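# Separate the green wire from the other wires

## Task

Place the green wire on the table on its own, with at least a hand's width of clear space between it and each of the other wires; any wire left draping over the table edge may count as a failure.

## Robot and tools

Robot: two arms on a table. left_arm carries a left hand and right_arm a right hand; the left hand mirrors the right. Base poses in the scene frame: left_arm (-0.043, +0.260, 0) m, quat_wxyz (+1.000, 0, 0, -0.018); right_arm (+0.028, -0.362, 0) m, quat_wxyz (+1.000, 0, 0, +0.010). A camera stand sits behind the arms. Loose objects may occasionally get nudged by the scene itself.

Frames. Scene frame: origin at table-top height, halfway between the nominal bases, +x away from the robot over the table, +z up, left_arm on the +y side (not tied to image left/right). Fixed cameras and the table use the scene frame. Each arm's hand pose, Hand target and wrist camera pose are reported in that arm's own base frame, and all offsets run along that arm's base axes, with rotations about the Hand target position.

Hand point: a spot 0.05 m in front of the palm and 0.15 m out from the wrist face. Its +z runs along straight fingers, +y out of the palm; +x crosses the palm away from the thumb on the right hand, toward the thumb on the left hand. Straight fingertips extend 0.06-0.07 m past the point along +z and sit 0.06 m toward -y. A wrist bracket on the little-finger side can strike things. With the thumb turned in front of the palm, the hand can grasp items about 0.035-0.065 m thick, or a handle down to about 0.025 m.

The 28-number row (all values -1 to 1), used by execute_actions and move: left_arm dx, dy, dz, rx, ry, rz, then left hand little, ring, middle, index, thumb_bend, thumb_turn, force_limit, speed; then the same fourteen for right_arm. dx..rz are offsets, not poses: they are measured from that arm's Hand target at the start of the action (or move), in its base axes; 1.0 equals 0.6 m or 180 degrees; rx, ry, rz form one rotation vector. Sending the same offset twice moves twice. All six zeros re-request the current Hand target. Finger and thumb numbers are targets: +1 open/straight, -1 curled; thumb_turn +1 beside the palm, -1 in front of it. force_limit maps -1 to about 0 N up to +1 at 10 N (15 N on the two thumb motors). speed rises from near zero at -1 to full at +0.48 and stays full to +1; use -0.94 or lower for a gentle close. There is no 'unchanged' value: to keep a hand as is, resend the eight hand numbers last carried out; if none yet, send its hand_measured six, then hand_force_limit and hand_speed.

Tools:
- execute_actions(actions, cameras): actions is a list of actions; each action is a list of up to 15 rows, each row one 1/30 s step; a short action holds its final row for the remaining steps. Every row in an action counts from that action's starting Hand target. Images appear only if actions is empty or cameras names them.
- move(target, speed, blend, blocking, cameras): target is one row or up to 15 rows, every row's offsets measured from the same starting Hand targets. speed in m/s, 0.002 to 4.3 (default 0.25), one value or one per target; turns are capped at twice that in rad/s. blend in m rounds corners (0 = stop at each). Total time caps at 10 s. Paths do not avoid obstacles or the other arm. blocking=false returns after about 0.5 s while the move continues. Result adds a 'move:' line: done, off_target, moving, held or fault, plus limits such as paced (pose clipped) or held (steps withheld). done means within 10 mm and 2 degrees at rest; it says nothing about contact.
- wait(seconds 0-10, cameras): lets time pass holding the last commands.
- stop(cameras): brakes a running move.
- zoom_image(camera, region): region [x0, y0, x1, y1] in pixels, at most 504 by 504, from the latest image of cam_high, cam_low, cam_left_wrist or cam_right_wrist (each 896x504).
- show_instructions(): shows reference images.
- finished_scene(scene=1): ends the scene permanently; the result must hold without the robot.

Results: end_effector_position (m) and end_effector_quat_wxyz per arm, Hand target (the base for the next offsets), Joint positions, Joint velocities (omitted if all within noise), joint torques (include gravity; numbers 3 and 4 wrap at ±28 N m), motor temperatures, and per hand hand_measured, hand_stopped_by (moving, target, force, stalled, fault), hand_load_n (positive means pushed open; a lost grip shows as load falling near 0), hand_force_limit, hand_speed.

Behaviour: the hand often rests 1-3 cm (up to 5 cm) short of or below the commanded pose with no contact; send the remaining gap as an offset. Commanded orientation is clipped to within 40 degrees of the measured one per step. A blocked arm keeps pushing until commanded back past its hand point. Finger motors move only when their target changes by 0.002 or more, then lock; to grip harder raise force_limit and send a more-closed target; to release send a more-open one. Joint ranges (rad): waist -2.880 to 2.880, shoulder 0.000 to 3.142, elbow 0.000 to 3.019, wrist pitch -1.693 to 1.571, wrist yaw -1.571 to 1.571, wrist roll -2.094 to 2.094.

Avoid: wires falling or hanging off the table, dropping or releasing moving parts, fast impacts or hard presses on the table, contact or squeezing between the two arms (one hand closing on the other's fingers counts), paths passing near an arm's own base, overloaded fingers, and long stretched or straining holds that heat motors (MOTOR HOT at 85 °C; at 100 °C the arm goes limp for 30-60 s).

Each tool is called in YAML: its name, and indented under it one key for each argument.

Reference images:

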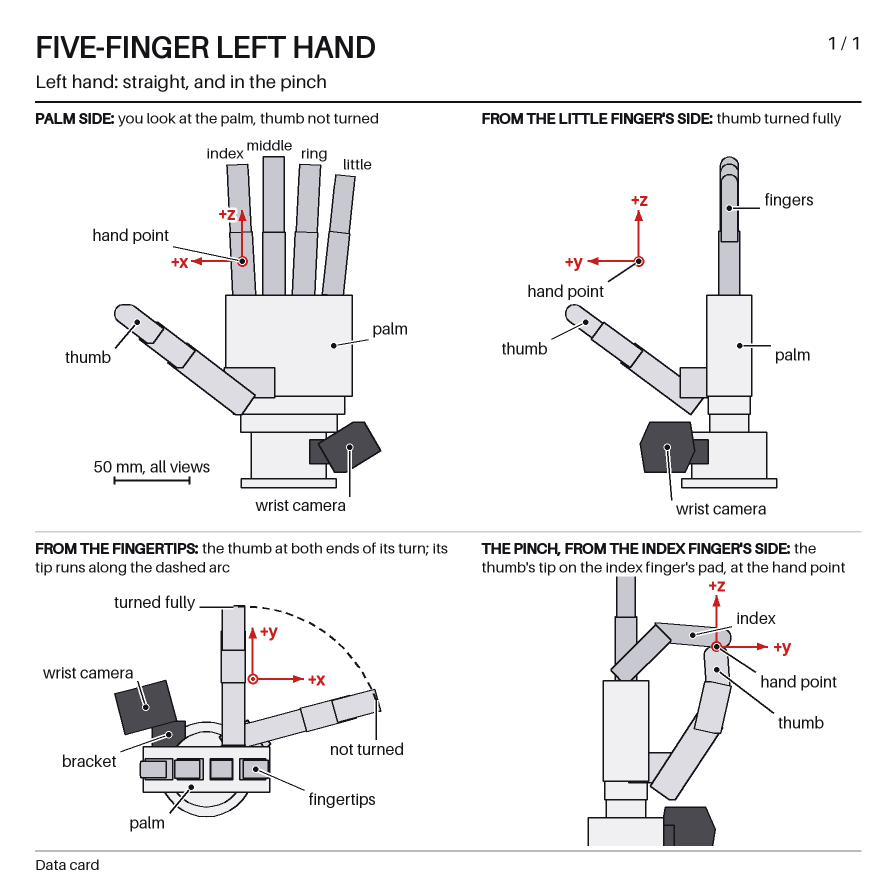

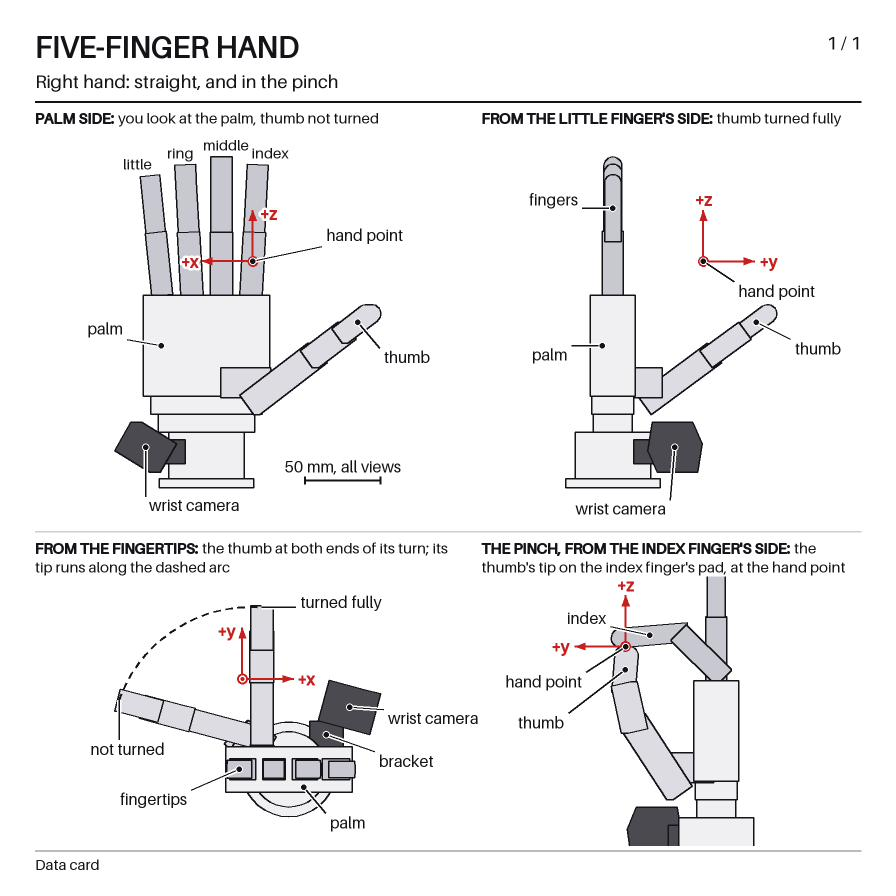

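## Session

execute_actions:
  actions: []

Scene clock: 0.00 s.
left_arm: end_effector_position=(+0.5412, -0.0305, +0.4297) hand_measured=(+1.000, +1.000, +1.000, +1.000, +1.000, +1.000) hand_load_n=(+0.0, +0.0, +0.0, +0.0, +0.0, +0.0) hand_stopped_by=(target, target, target, target, target, target) hand_force_limit=0.00 hand_speed=-0.80 end_effector_quat_wxyz=(+0.500, -0.501, +0.503, -0.496) | right_arm: end_effector_position=(+0.2875, +0.3275, +0.2728) hand_measured=(-1.000, -1.000, -0.282, -0.288, +0.268, -0.928) hand_load_n=(+0.0, +0.0, +8.5, +0.0, +3.0, +0.0) hand_stopped_by=(target, target, target, target, target, target) hand_force_limit=0.00 hand_speed=-0.80 end_effector_quat_wxyz=(+0.679, -0.126, +0.723, +0.017)
Joint positions: left_arm=[0 1.047 1.047 -0.008 -0.002 0.005] | right_arm=[1.125 0.937 0.385 0.423 0.924 1.527]
Joint velocities: within noise
Joint torques (N m): no reading
Motor temperatures (°C): left_arm=[28 27 27 32 26 25] | right_arm=[29 26 28 29 27 26]
Heat: left arm: hottest wrist pitch 32 °C; right arm: hottest waist 29 °C.
Hand target: left_arm +0.5424, -0.0313, +0.4581; +0.511, -0.489, +0.489, -0.511 | right_arm +0.2897, +0.3301, +0.2850; +0.685, -0.116, +0.719, +0.023

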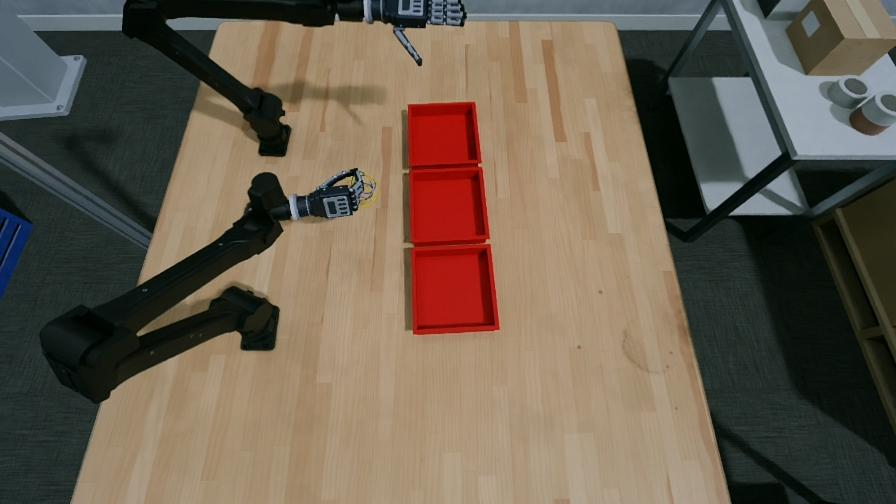

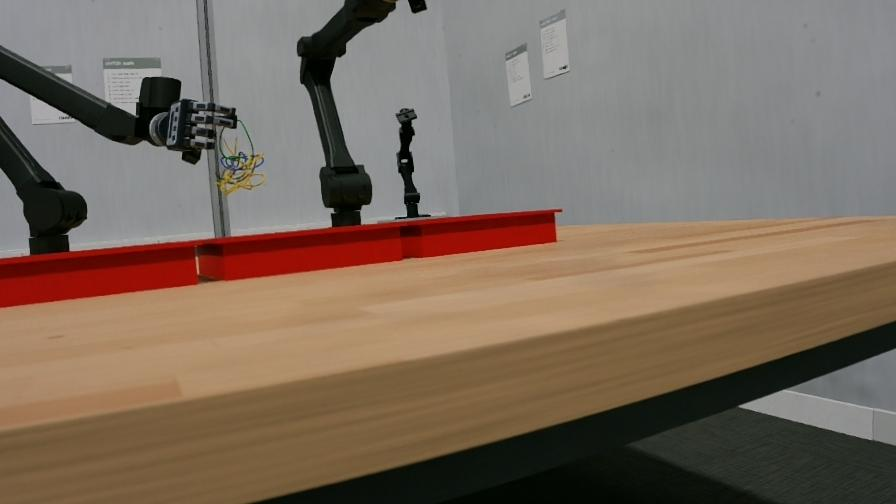

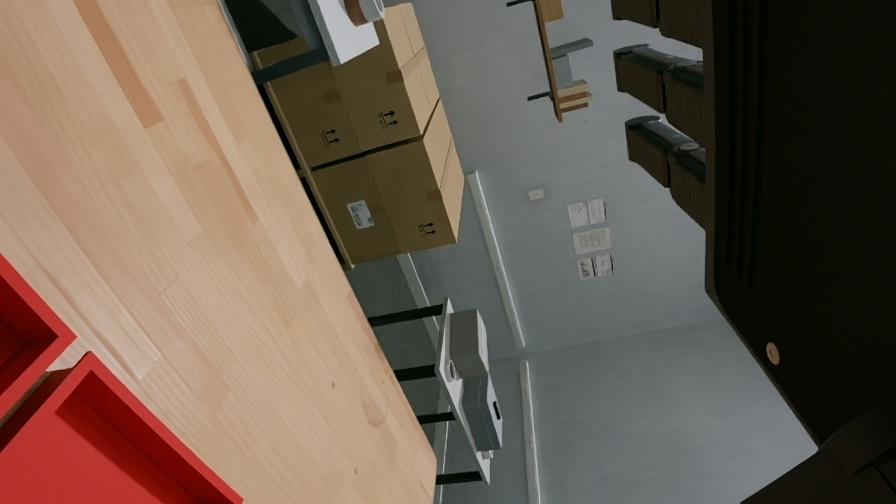

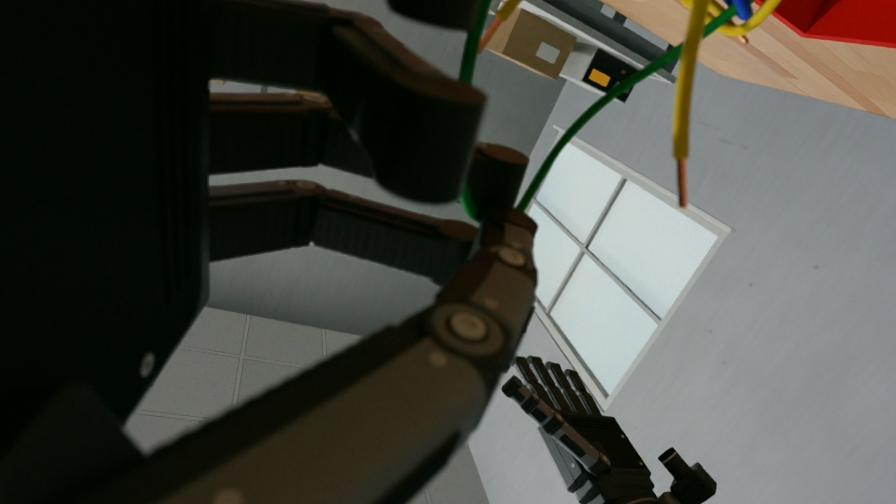

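zoom_image:
  camera: "cam_low"
  region: [150, 70, 300, 220]

zoom_image:
  camera: "cam_high"
  region: [300, 140, 420, 240]

zoom_image:
  camera: "cam_right_wrist"
  region: [400, 0, 896, 300]

Scaled by 3.360 from the camera's 896x504 image, which has a finer 1280x720 frame.

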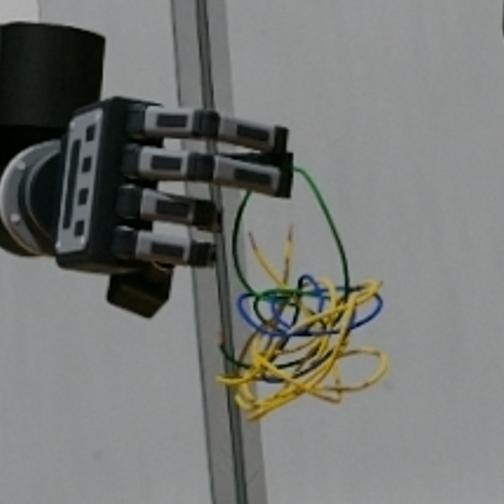

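Scaled by 4.200 from the camera's 896x504 image, which has a finer 1280x720 frame.

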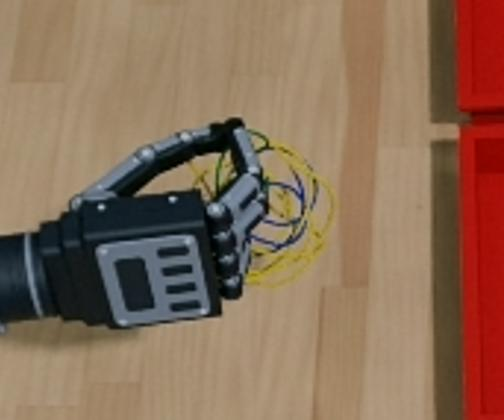

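Scaled by 1.016 from the camera's 896x504 image, which has a finer 1280x720 frame.

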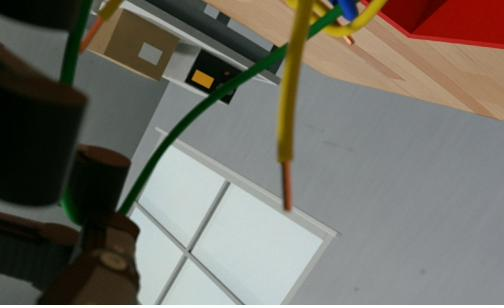

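move:
  target: [-0.285, -0.082, -0.34, 0, 0, -0.278, 1, 1, 1, 1, 1, 1, 0, -0.8, 0, 0, 0, 0, 0, 0, -1, -1, -0.282, -0.288, 0.268, -0.928, 0, -0.8]
  speed: 0.2
  cameras: ["all"]

Scene clock: 46.33 s.
left_arm: end_effector_position=(+0.3677, -0.0850, +0.2501) hand_measured=(+1.000, +1.000, +1.000, +1.000, +1.000, +1.000) hand_load_n=(+0.0, +0.0, +0.0, +0.0, +0.0, +0.0) hand_stopped_by=(target, target, target, target, target, target) hand_force_limit=0.00 hand_speed=-0.80 end_effector_quat_wxyz=(+0.241, -0.234, +0.655, -0.677) | right_arm: end_effector_position=(+0.2875, +0.3275, +0.2728) hand_measured=(-1.000, -1.000, -0.280, -0.288, +0.270, -0.928) hand_load_n=(+0.0, +0.0, +8.0, +0.0, +2.5, +0.0) hand_stopped_by=(target, target, force, target, target, target) hand_force_limit=0.00 hand_speed=-0.80 end_effector_quat_wxyz=(+0.679, -0.126, +0.723, +0.017)
Joint positions: left_arm=[0.314 1.004 0.485 0.612 1.199 -0.088] | right_arm=[1.125 0.937 0.385 0.423 0.924 1.527]
Joint torques (N m): left_arm=[0.91 -3.31 9.35 2.1 -0.02 -0.19] | right_arm=[0.44 -2.9 9.78 1.61 0.14 -0.08]
Motor temperatures (°C): left_arm=[28 28 35 32 26 25] | right_arm=[29 26 34 28 27 26]
Heat: left arm: hottest elbow 35 °C; right arm: hottest elbow 34 °C.
Hand target: left_arm +0.3714, -0.0805, +0.2542; +0.247, -0.236, +0.650, -0.679 | right_arm +0.2897, +0.3301, +0.2850; +0.685, -0.116, +0.719, +0.023
Off the commanded pose: left_arm 0.007 m, 1 deg | right_arm 0.013 m, 2 deg.
move: off_target (right_arm)
camera_calibration:
cam_left_wrist: T_world_to_cam=[[-0.203288, -0.186951, 0.961105, -0.173925], [-0.961873, -0.145295, -0.231712, 0.398562], [0.182962, -0.971565, -0.150286, 0.002625], [0, 0, 0, 1]] pos_world=[0.347529, 0.0279439, 0.259906]

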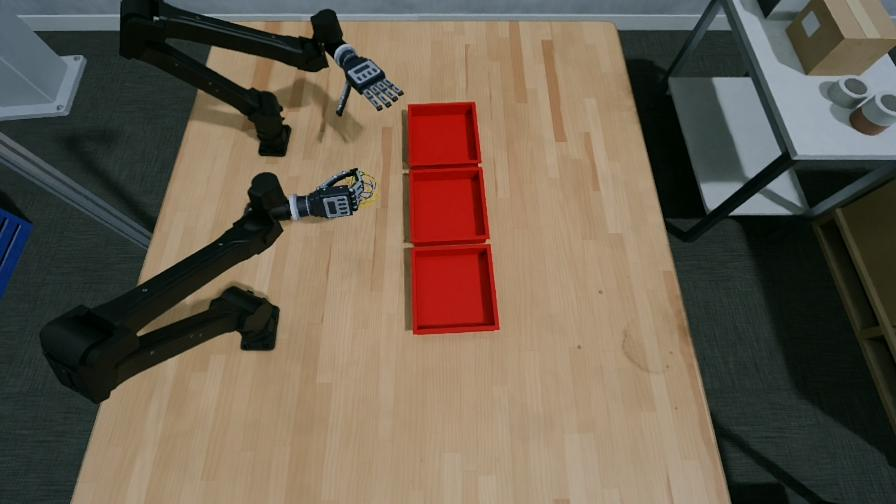

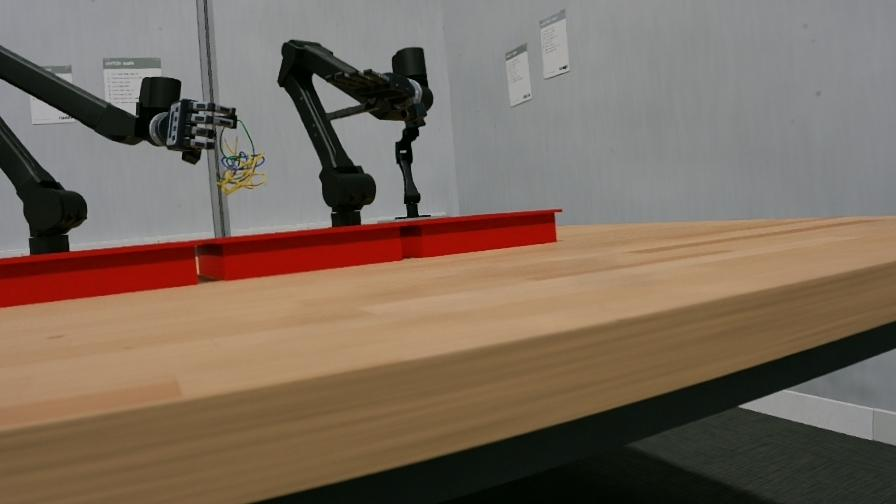

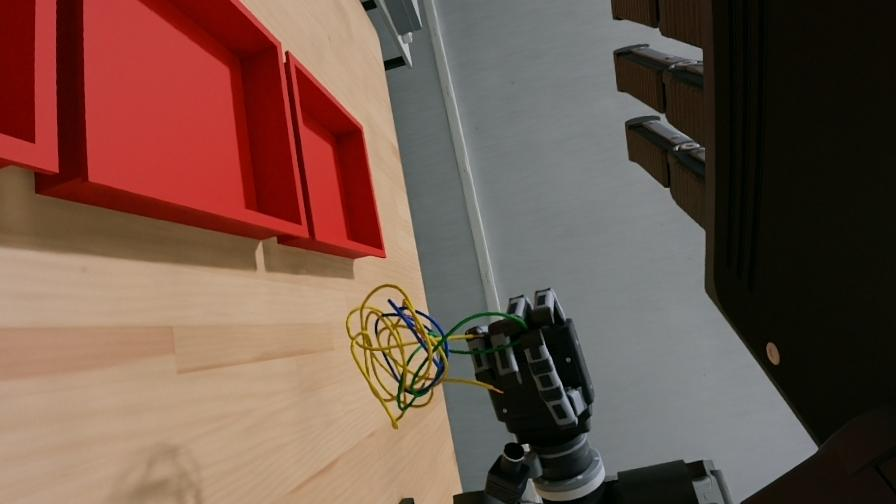

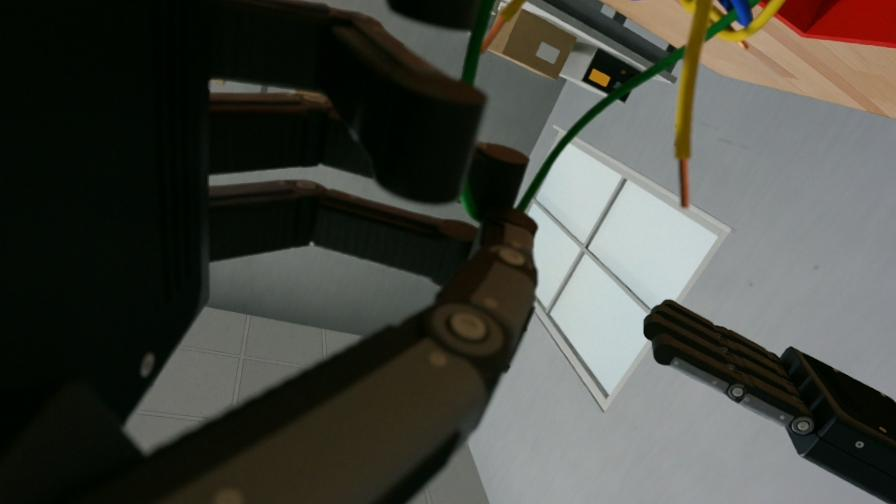

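Good view. Zoom in.

zoom_image:
  camera: "cam_left_wrist"
  region: [330, 270, 550, 440]

zoom_image:
  camera: "cam_left_wrist"
  region: [335, 275, 455, 435]

Scaled by 2.291 from the camera's 896x504 image, which has a finer 1280x720 frame.

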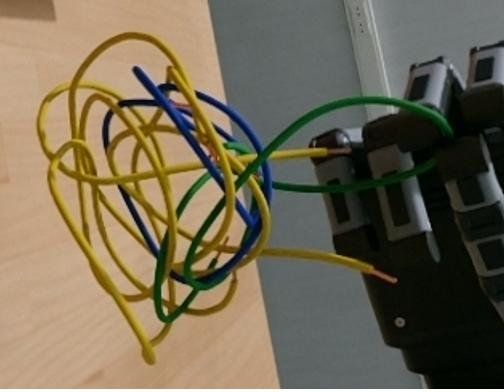

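Scaled by 3.150 from the camera's 896x504 image, which has a finer 1280x720 frame.

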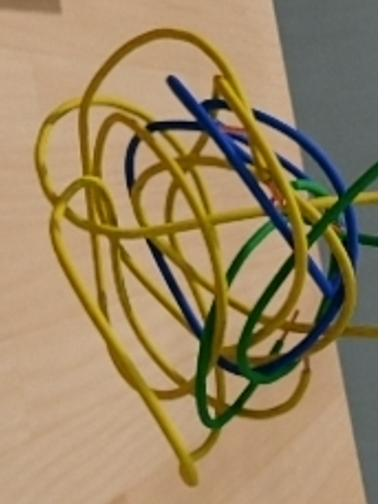

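move:
  target: [-0.075, -0.005, 0.035, -0.296, 0.404, -0.0325, 1, 1, 1, 1, 1, -1, 0, -0.2, 0.148, -0.009, 0.158, -0.1804, 0.4481, 0.0965, -1, -1, -0.282, -0.288, 0.268, -0.928, 0, -0.8]
  speed: 0.15
  cameras: ["all"]

Scene clock: 138.47 s.
left_arm: end_effector_position=(+0.3250, -0.0871, +0.2728) hand_measured=(+1.000, +1.000, +1.000, +1.000, +1.000, -1.000) hand_load_n=(+0.0, +0.0, +0.0, +0.0, +0.0, +0.0) hand_stopped_by=(target, target, target, target, target, target) hand_force_limit=0.00 hand_speed=-0.20 end_effector_quat_wxyz=(+0.325, +0.630, -0.329, +0.623) | right_arm: end_effector_position=(+0.3644, +0.3214, +0.3639) hand_measured=(-1.000, -1.000, -0.280, -0.288, +0.270, -0.928) hand_load_n=(+0.0, +0.0, +7.0, +0.0, +1.5, +0.0) hand_stopped_by=(target, target, force, target, target, target) hand_force_limit=0.00 hand_speed=-0.80 end_effector_quat_wxyz=(+0.086, -0.338, +0.937, +0.033)
Joint positions: left_arm=[0.388 1.14 0.41 0.678 1.349 -1.52] | right_arm=[0.585 1.447 1.731 -1.673 -0.023 1.466]
Joint torques (N m): left_arm=[0.79 -3.84 8.05 1.96 0.04 -0.2] | right_arm=[0.44 -9.7 12.7 0.01 -0.2 -0.24]
Heat: left arm: hottest elbow 32 °C; right arm: hottest elbow 37 °C.
Hand target: left_arm +0.3264, -0.0835, +0.2752; +0.327, +0.628, -0.326, +0.627 | right_arm +0.3785, +0.3248, +0.3799; +0.000, -0.342, +0.940, +0.000
Off the commanded pose: left_arm 0.005 m, 1 deg | right_arm 0.022 m, 11 deg.
joint sent to its limit (right arm) — joint 4 (wrist pitch), lower limit. The joint targets are off in position and orientation.
move: off_target (right_arm)
camera_calibration:
cam_left_wrist: T_world_to_cam=[[0.81661, 0.506248, 0.277238, -0.289288], [-0.460165, 0.281078, 0.842166, -0.0564311], [0.348419, -0.815297, 0.462488, -0.195537], [0, 0, 0, 1]] pos_world=[0.278397, 0.00289205, 0.21816]
cam_right_wrist: T_world_to_cam=[[-0.799739, 0.600345, 0.00180868, 0.0946064], [0.45954, 0.610225, 0.645329, -0.599551], [0.386316, 0.516926, -0.763903, 0.0872882], [0, 0, 0, 1]] pos_world=[0.317457, 0.263943, 0.453416]

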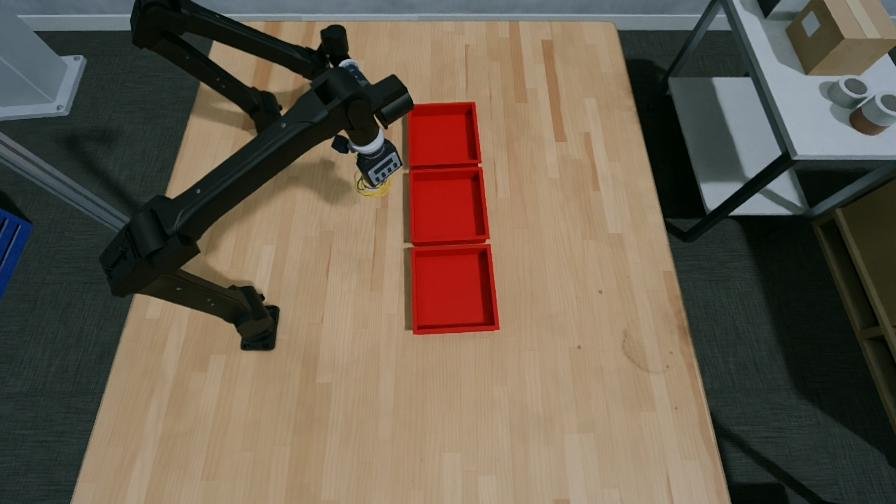

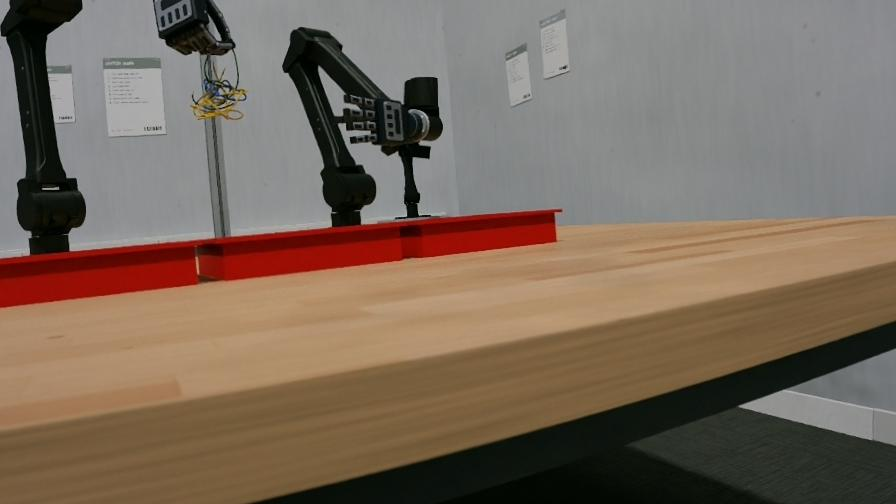

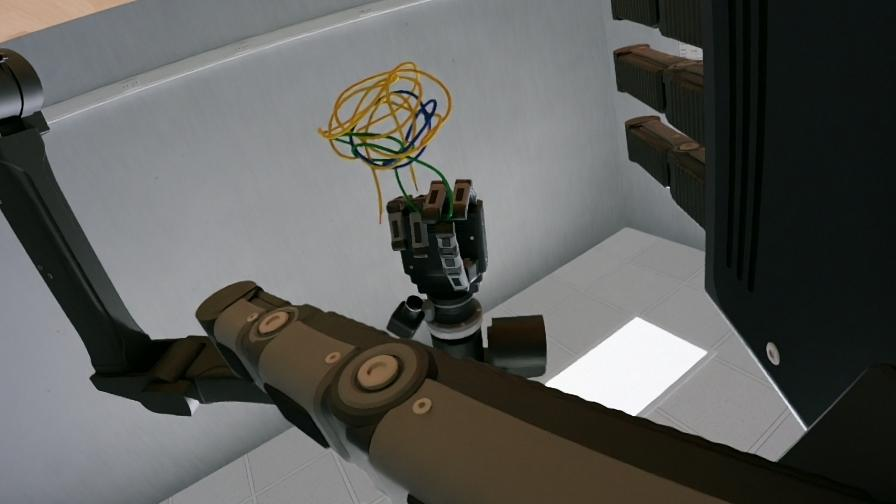

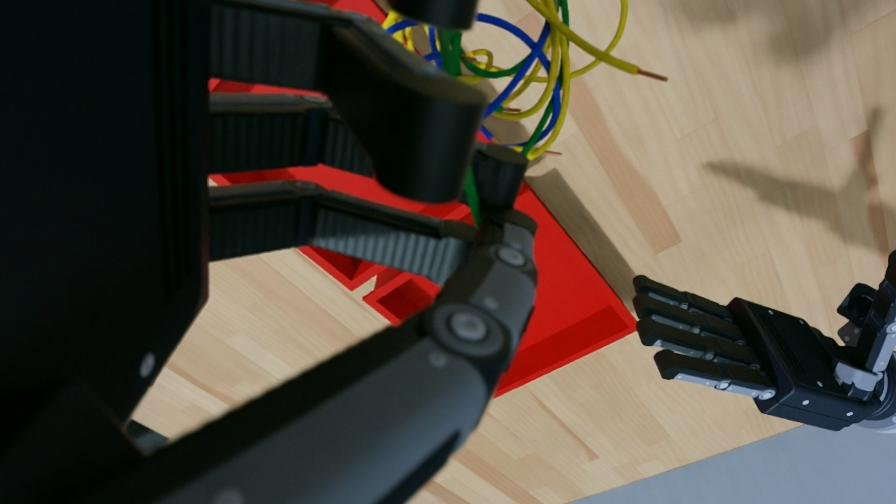

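zoom_image:
  camera: "cam_left_wrist"
  region: [300, 50, 500, 240]

zoom_image:
  camera: "cam_right_wrist"
  region: [370, 0, 680, 240]

zoom_image:
  camera: "cam_low"
  region: [160, 0, 270, 130]

Scaled by 2.520 from the camera's 896x504 image, which has a finer 1280x720 frame.

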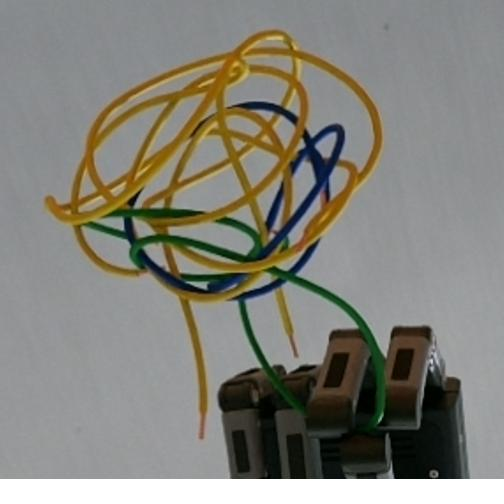

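Scaled by 1.626 from the camera's 896x504 image, which has a finer 1280x720 frame.

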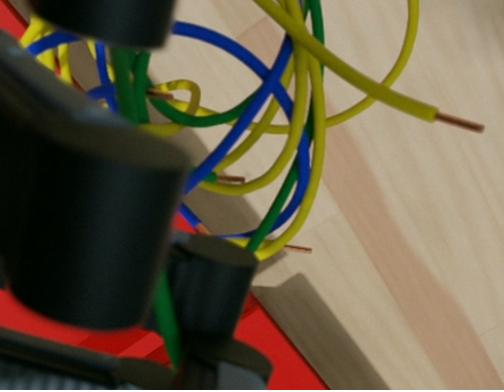

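Scaled by 3.877 from the camera's 896x504 image, which has a finer 1280x720 frame.

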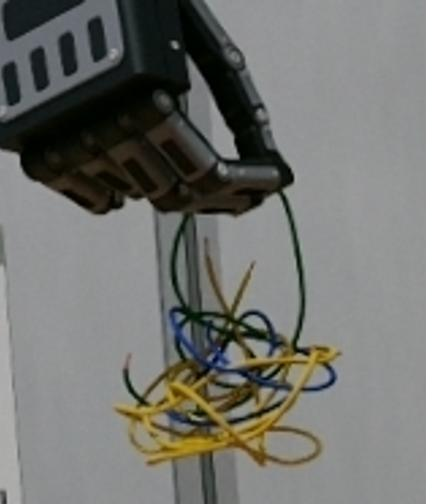

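move:
  target: [0.014, -0.194, -0.007, 0, 0, 0, 1, 1, 1, 1, 1, -1, 0, -0.2, -0.012, 0, 0, 0.0385, -0.0442, -0.0018, -1, -1, -0.282, -0.288, 0.268, -0.928, 0, -0.8]
  speed: 0.1
  cameras: ["all"]

Scene clock: 173.47 s.
left_arm: end_effector_position=(+0.3357, -0.1966, +0.2635) hand_measured=(+1.000, +1.000, +1.000, +1.000, +1.000, -1.000) hand_load_n=(+0.0, +0.0, +0.0, +0.0, +0.0, +0.0) hand_stopped_by=(target, target, target, target, target, target) hand_force_limit=0.00 hand_speed=-0.20 end_effector_quat_wxyz=(+0.320, +0.637, -0.323, +0.622) | right_arm: end_effector_position=(+0.3644, +0.3214, +0.3639) hand_measured=(-1.000, -1.000, -0.280, -0.288, +0.270, -0.928) hand_load_n=(+0.0, +0.0, +6.5, +0.0, +1.5, -0.5) hand_stopped_by=(target, target, force, target, target, target) hand_force_limit=0.00 hand_speed=-0.80 end_effector_quat_wxyz=(+0.086, -0.338, +0.937, +0.033)
Joint positions: left_arm=[-0.011 1.12 0.365 0.721 0.934 -1.549] | right_arm=[0.585 1.447 1.731 -1.673 -0.023 1.466]
Joint torques (N m): left_arm=[-0.56 -4.13 8.44 2.36 -0.13 -0.22] | right_arm=[0.5 -11.28 11.88 0.02 -0.05 -0.16]
Motor temperatures (°C): left_arm=[28 27 32 31 26 25] | right_arm=[29 27 39 27 26 26]
Heat: left arm: hottest elbow 32 °C; right arm: hottest elbow 39 °C.
Hand target: left_arm +0.3349, -0.1999, +0.2710; +0.327, +0.628, -0.326, +0.627 | right_arm +0.3713, +0.3248, +0.3799; +0.086, -0.338, +0.937, +0.033
Off the commanded pose: left_arm 0.008 m, 1 deg | right_arm 0.018 m, 0 deg.
joint sent to its limit (right arm) — joint 4 (wrist pitch), lower limit. The joint targets still meet the commanded pose.
move: off_target (right_arm)
camera_calibration:
cam_left_wrist: T_world_to_cam=[[0.810876, 0.518822, 0.270746, -0.233922], [-0.455949, 0.270062, 0.848043, -0.0180726], [0.366865, -0.811104, 0.455543, -0.287819], [0, 0, 0, 1]] pos_world=[0.287032, -0.107206, 0.209774]
cam_right_wrist: T_world_to_cam=[[-0.799739, 0.600345, 0.00180868, 0.0946064], [0.45954, 0.610225, 0.645329, -0.599551], [0.386316, 0.516926, -0.763903, 0.0872882], [0, 0, 0, 1]] pos_world=[0.317457, 0.263943, 0.453416]

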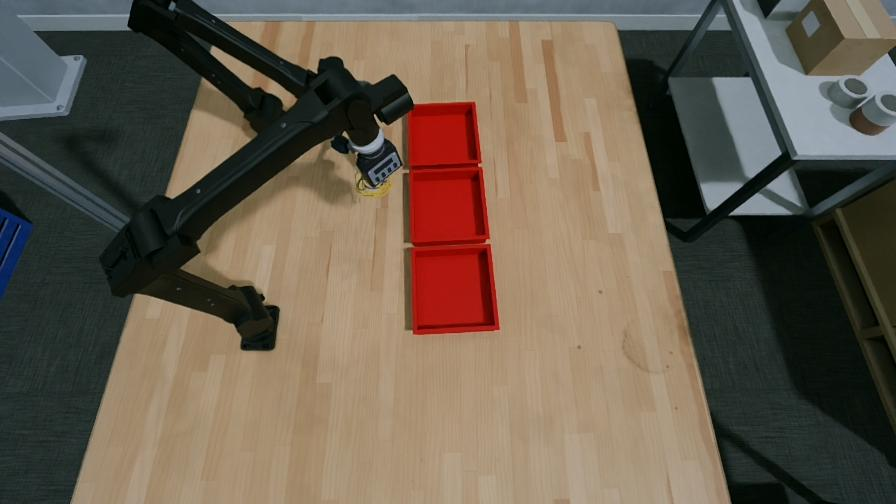

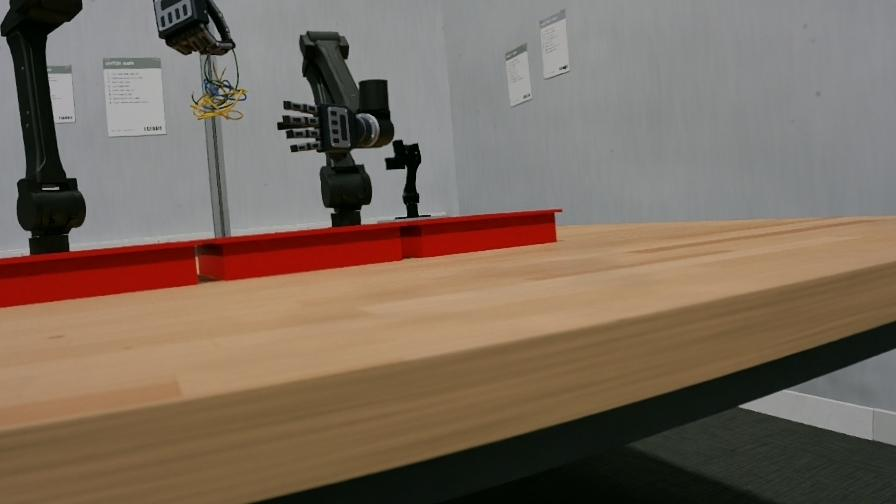

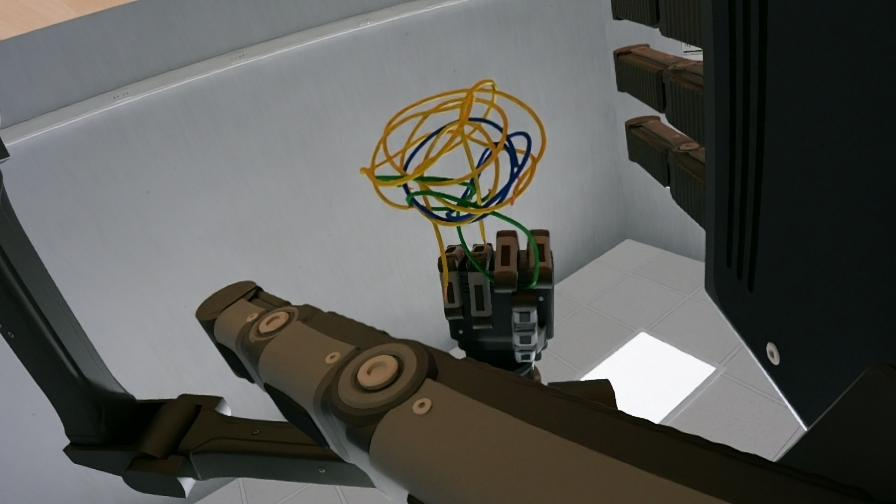

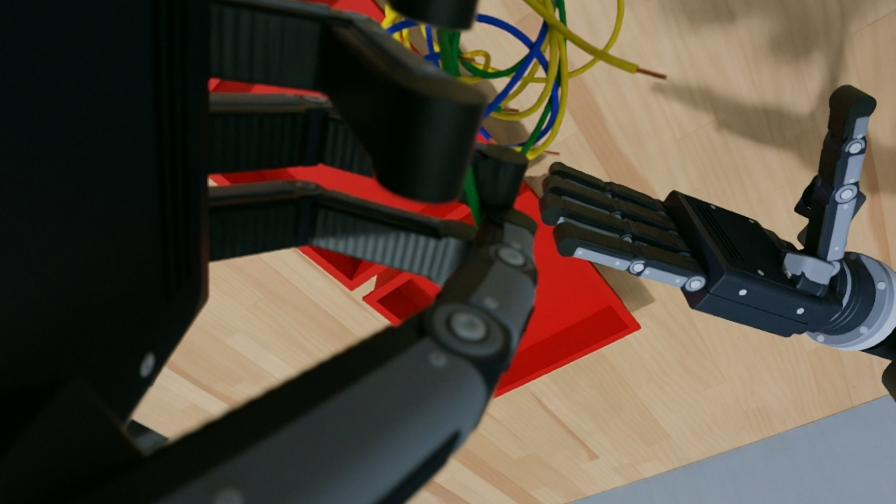

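move:
  target: [0.0902, -0.1813, 0.0058, 0, 0, 0, 1, 1, 1, 1, 1, -1, 0, -0.2, 0, 0, 0, 0, 0, 0, -1, -1, -0.282, -0.288, 0.268, -0.928, 0, -0.8]
  speed: 0.06
  cameras: ["all"]

Scene clock: 201.00 s.
left_arm: end_effector_position=(+0.3792, -0.3009, +0.2496) hand_measured=(+1.000, +1.000, +1.000, +1.000, +1.000, -1.000) hand_load_n=(+0.0, +0.0, +0.0, +0.0, +0.0, +0.0) hand_stopped_by=(target, target, target, target, target, target) hand_force_limit=0.00 hand_speed=-0.20 end_effector_quat_wxyz=(+0.320, +0.650, -0.325, +0.608) | right_arm: end_effector_position=(+0.3644, +0.3214, +0.3639) hand_measured=(-1.000, -1.000, -0.280, -0.288, +0.270, -0.928) hand_load_n=(+0.0, +0.0, +7.0, +0.0, +2.0, +0.0) hand_stopped_by=(target, target, force, target, target, target) hand_force_limit=0.00 hand_speed=-0.80 end_effector_quat_wxyz=(+0.086, -0.338, +0.937, +0.033)
Joint positions: left_arm=[-0.328 1.332 0.506 0.758 0.619 -1.55] | right_arm=[0.585 1.447 1.731 -1.673 -0.023 1.466]
Joint torques (N m): left_arm=[-0.5 -6.3 11.51 2.56 -0.12 -0.2] | right_arm=[-0.09 -11.58 11.82 -0.08 -0.09 -0.16]
Heat: left arm: hottest elbow 32 °C; right arm: hottest elbow 39 °C.
Hand target: left_arm +0.3890, -0.3087, +0.2745; +0.327, +0.628, -0.326, +0.627 | right_arm +0.3713, +0.3248, +0.3799; +0.086, -0.338, +0.937, +0.033
Off the commanded pose: left_arm 0.028 m, 3 deg | right_arm 0.018 m, 0 deg.
joint sent to its limit (right arm) — joint 4 (wrist pitch), lower limit. The joint targets still meet the commanded pose.
move: off_target (left_arm, right_arm)
camera_calibration:
cam_left_wrist: T_world_to_cam=[[0.820416, 0.511331, 0.255846, -0.213418], [-0.42841, 0.253402, 0.867325, 0.0215435], [0.378659, -0.821175, 0.426954, -0.382302], [0, 0, 0, 1]] pos_world=[0.329083, -0.210268, 0.199142]
cam_right_wrist: T_world_to_cam=[[-0.799739, 0.600345, 0.00180868, 0.0946064], [0.45954, 0.610225, 0.645329, -0.599551], [0.386316, 0.516926, -0.763903, 0.0872882], [0, 0, 0, 1]] pos_world=[0.317457, 0.263943, 0.453416]

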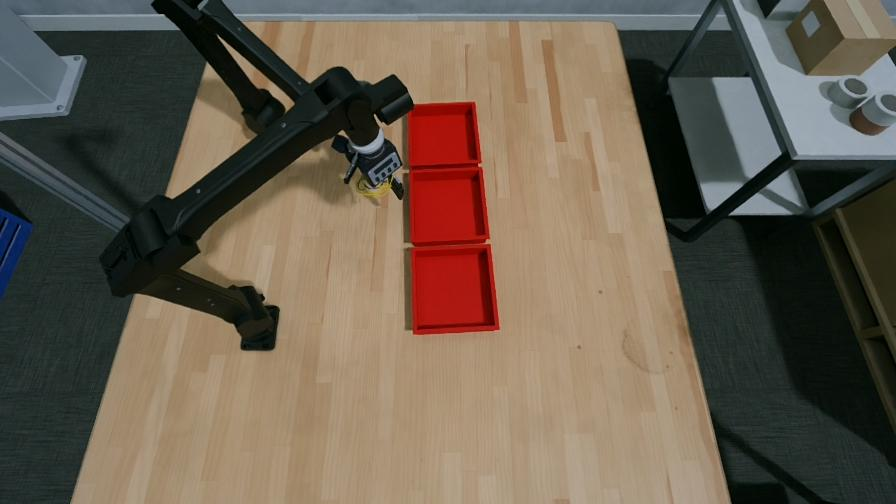

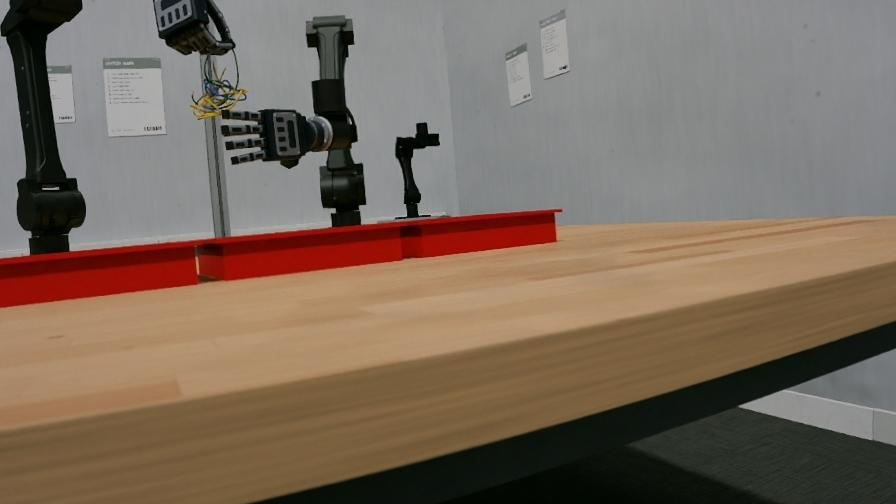

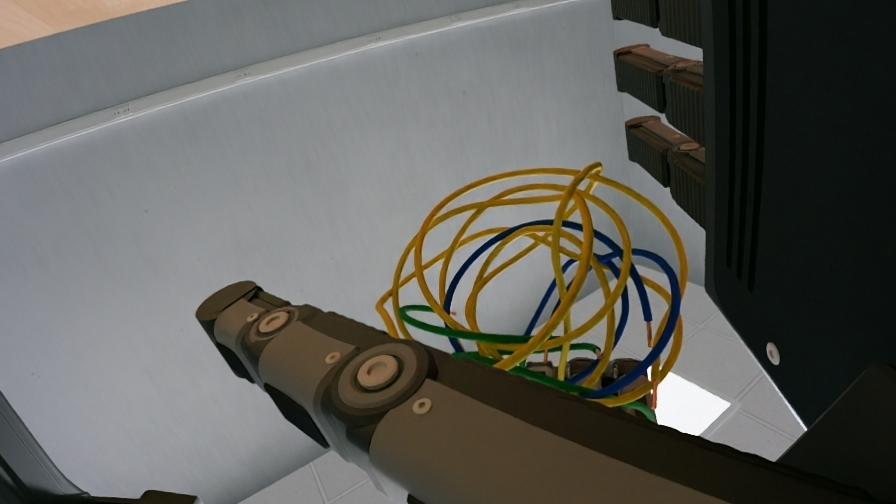

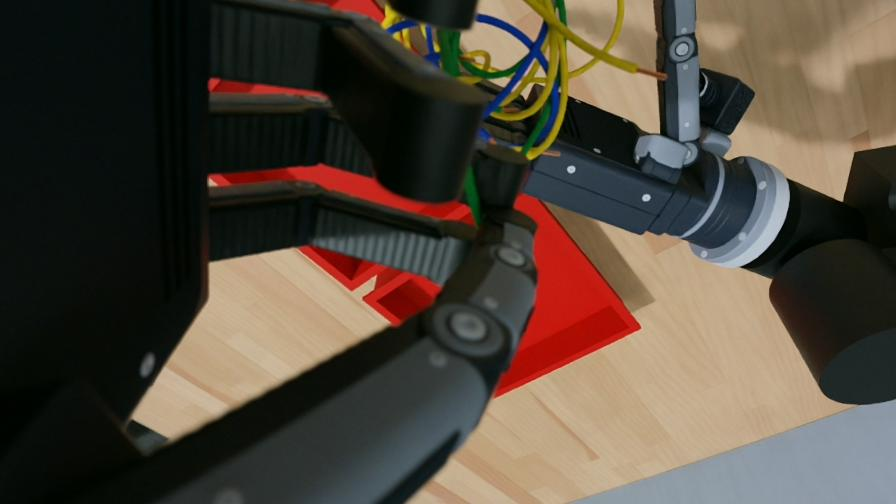

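move:
  target: [0.0133, -0.005, 0.032, 0, 0, 0, 1, 1, 1, 1, 1, -1, 0, -0.2, 0, 0, 0, 0, 0, 0, -1, -1, -0.282, -0.288, 0.268, -0.928, 0, -0.8]
  speed: 0.05
  cameras: ["cam_left_wrist", "cam_right_wrist"]

Scene clock: 209.73 s.
left_arm: end_effector_position=(+0.3902, -0.3046, +0.2638) hand_measured=(+1.000, +1.000, +1.000, +1.000, +1.000, -1.000) hand_load_n=(+0.0, +0.0, +0.0, +0.0, +0.0, -0.5) hand_stopped_by=(target, target, target, target, target, target) hand_force_limit=0.00 hand_speed=-0.20 end_effector_quat_wxyz=(+0.319, +0.646, -0.326, +0.612) | right_arm: end_effector_position=(+0.3644, +0.3214, +0.3639) hand_measured=(-1.000, -1.000, -0.280, -0.288, +0.270, -0.928) hand_load_n=(+0.0, +0.0, +6.5, +0.0, +1.5, -0.5) hand_stopped_by=(target, target, force, target, target, target) hand_force_limit=0.00 hand_speed=-0.80 end_effector_quat_wxyz=(+0.086, -0.338, +0.937, +0.033)
Joint positions: left_arm=[-0.328 1.33 0.55 0.721 0.619 -1.55] | right_arm=[0.585 1.447 1.731 -1.673 -0.023 1.466]
Joint torques (N m): left_arm=[-0.56 -8.35 11.86 1.26 -0.12 -0.21] | right_arm=[0.03 -11.22 11.71 -0.05 -0.1 -0.14]
Heat: left arm: hottest elbow 32 °C; right arm: hottest elbow 39 °C.
Hand target: left_arm +0.3969, -0.3117, +0.2937; +0.327, +0.628, -0.326, +0.627 | right_arm +0.3713, +0.3248, +0.3799; +0.086, -0.338, +0.937, +0.033
Off the commanded pose: left_arm 0.032 m, 3 deg | right_arm 0.018 m, 0 deg.
joint sent to its limit (right arm) — joint 4 (wrist pitch), lower limit. The joint targets still meet the commanded pose.
move: off_target (left_arm, right_arm)
camera_calibration:
cam_left_wrist: T_world_to_cam=[[0.818026, 0.512151, 0.261791, -0.224513], [-0.436371, 0.256086, 0.862554, 0.020026], [0.374717, -0.81983, 0.432973, -0.39524], [0, 0, 0, 1]] pos_world=[0.340499, -0.214174, 0.21263]
cam_right_wrist: T_world_to_cam=[[-0.799739, 0.600345, 0.00180868, 0.0946064], [0.45954, 0.610225, 0.645329, -0.599551], [0.386316, 0.516926, -0.763903, 0.0872882], [0, 0, 0, 1]] pos_world=[0.317457, 0.263943, 0.453416]
Images, in order (width x height): cam_left_wrist 896x504, cam_right_wrist 896x504.

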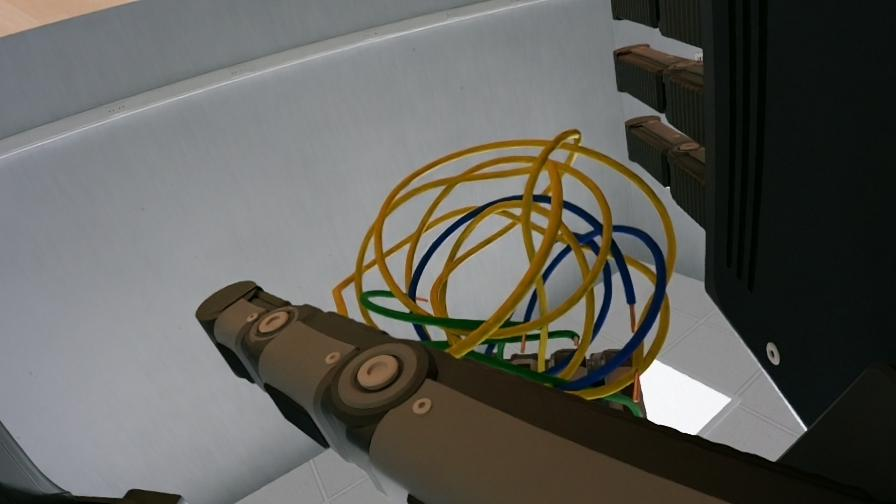

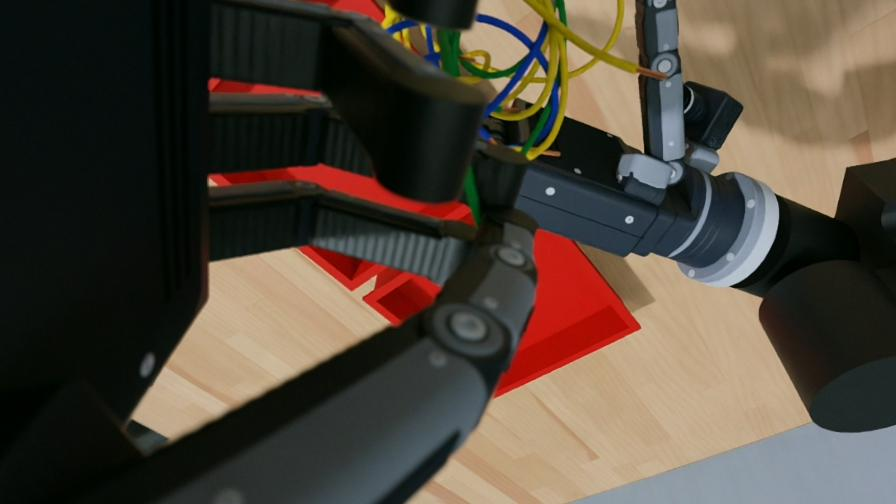

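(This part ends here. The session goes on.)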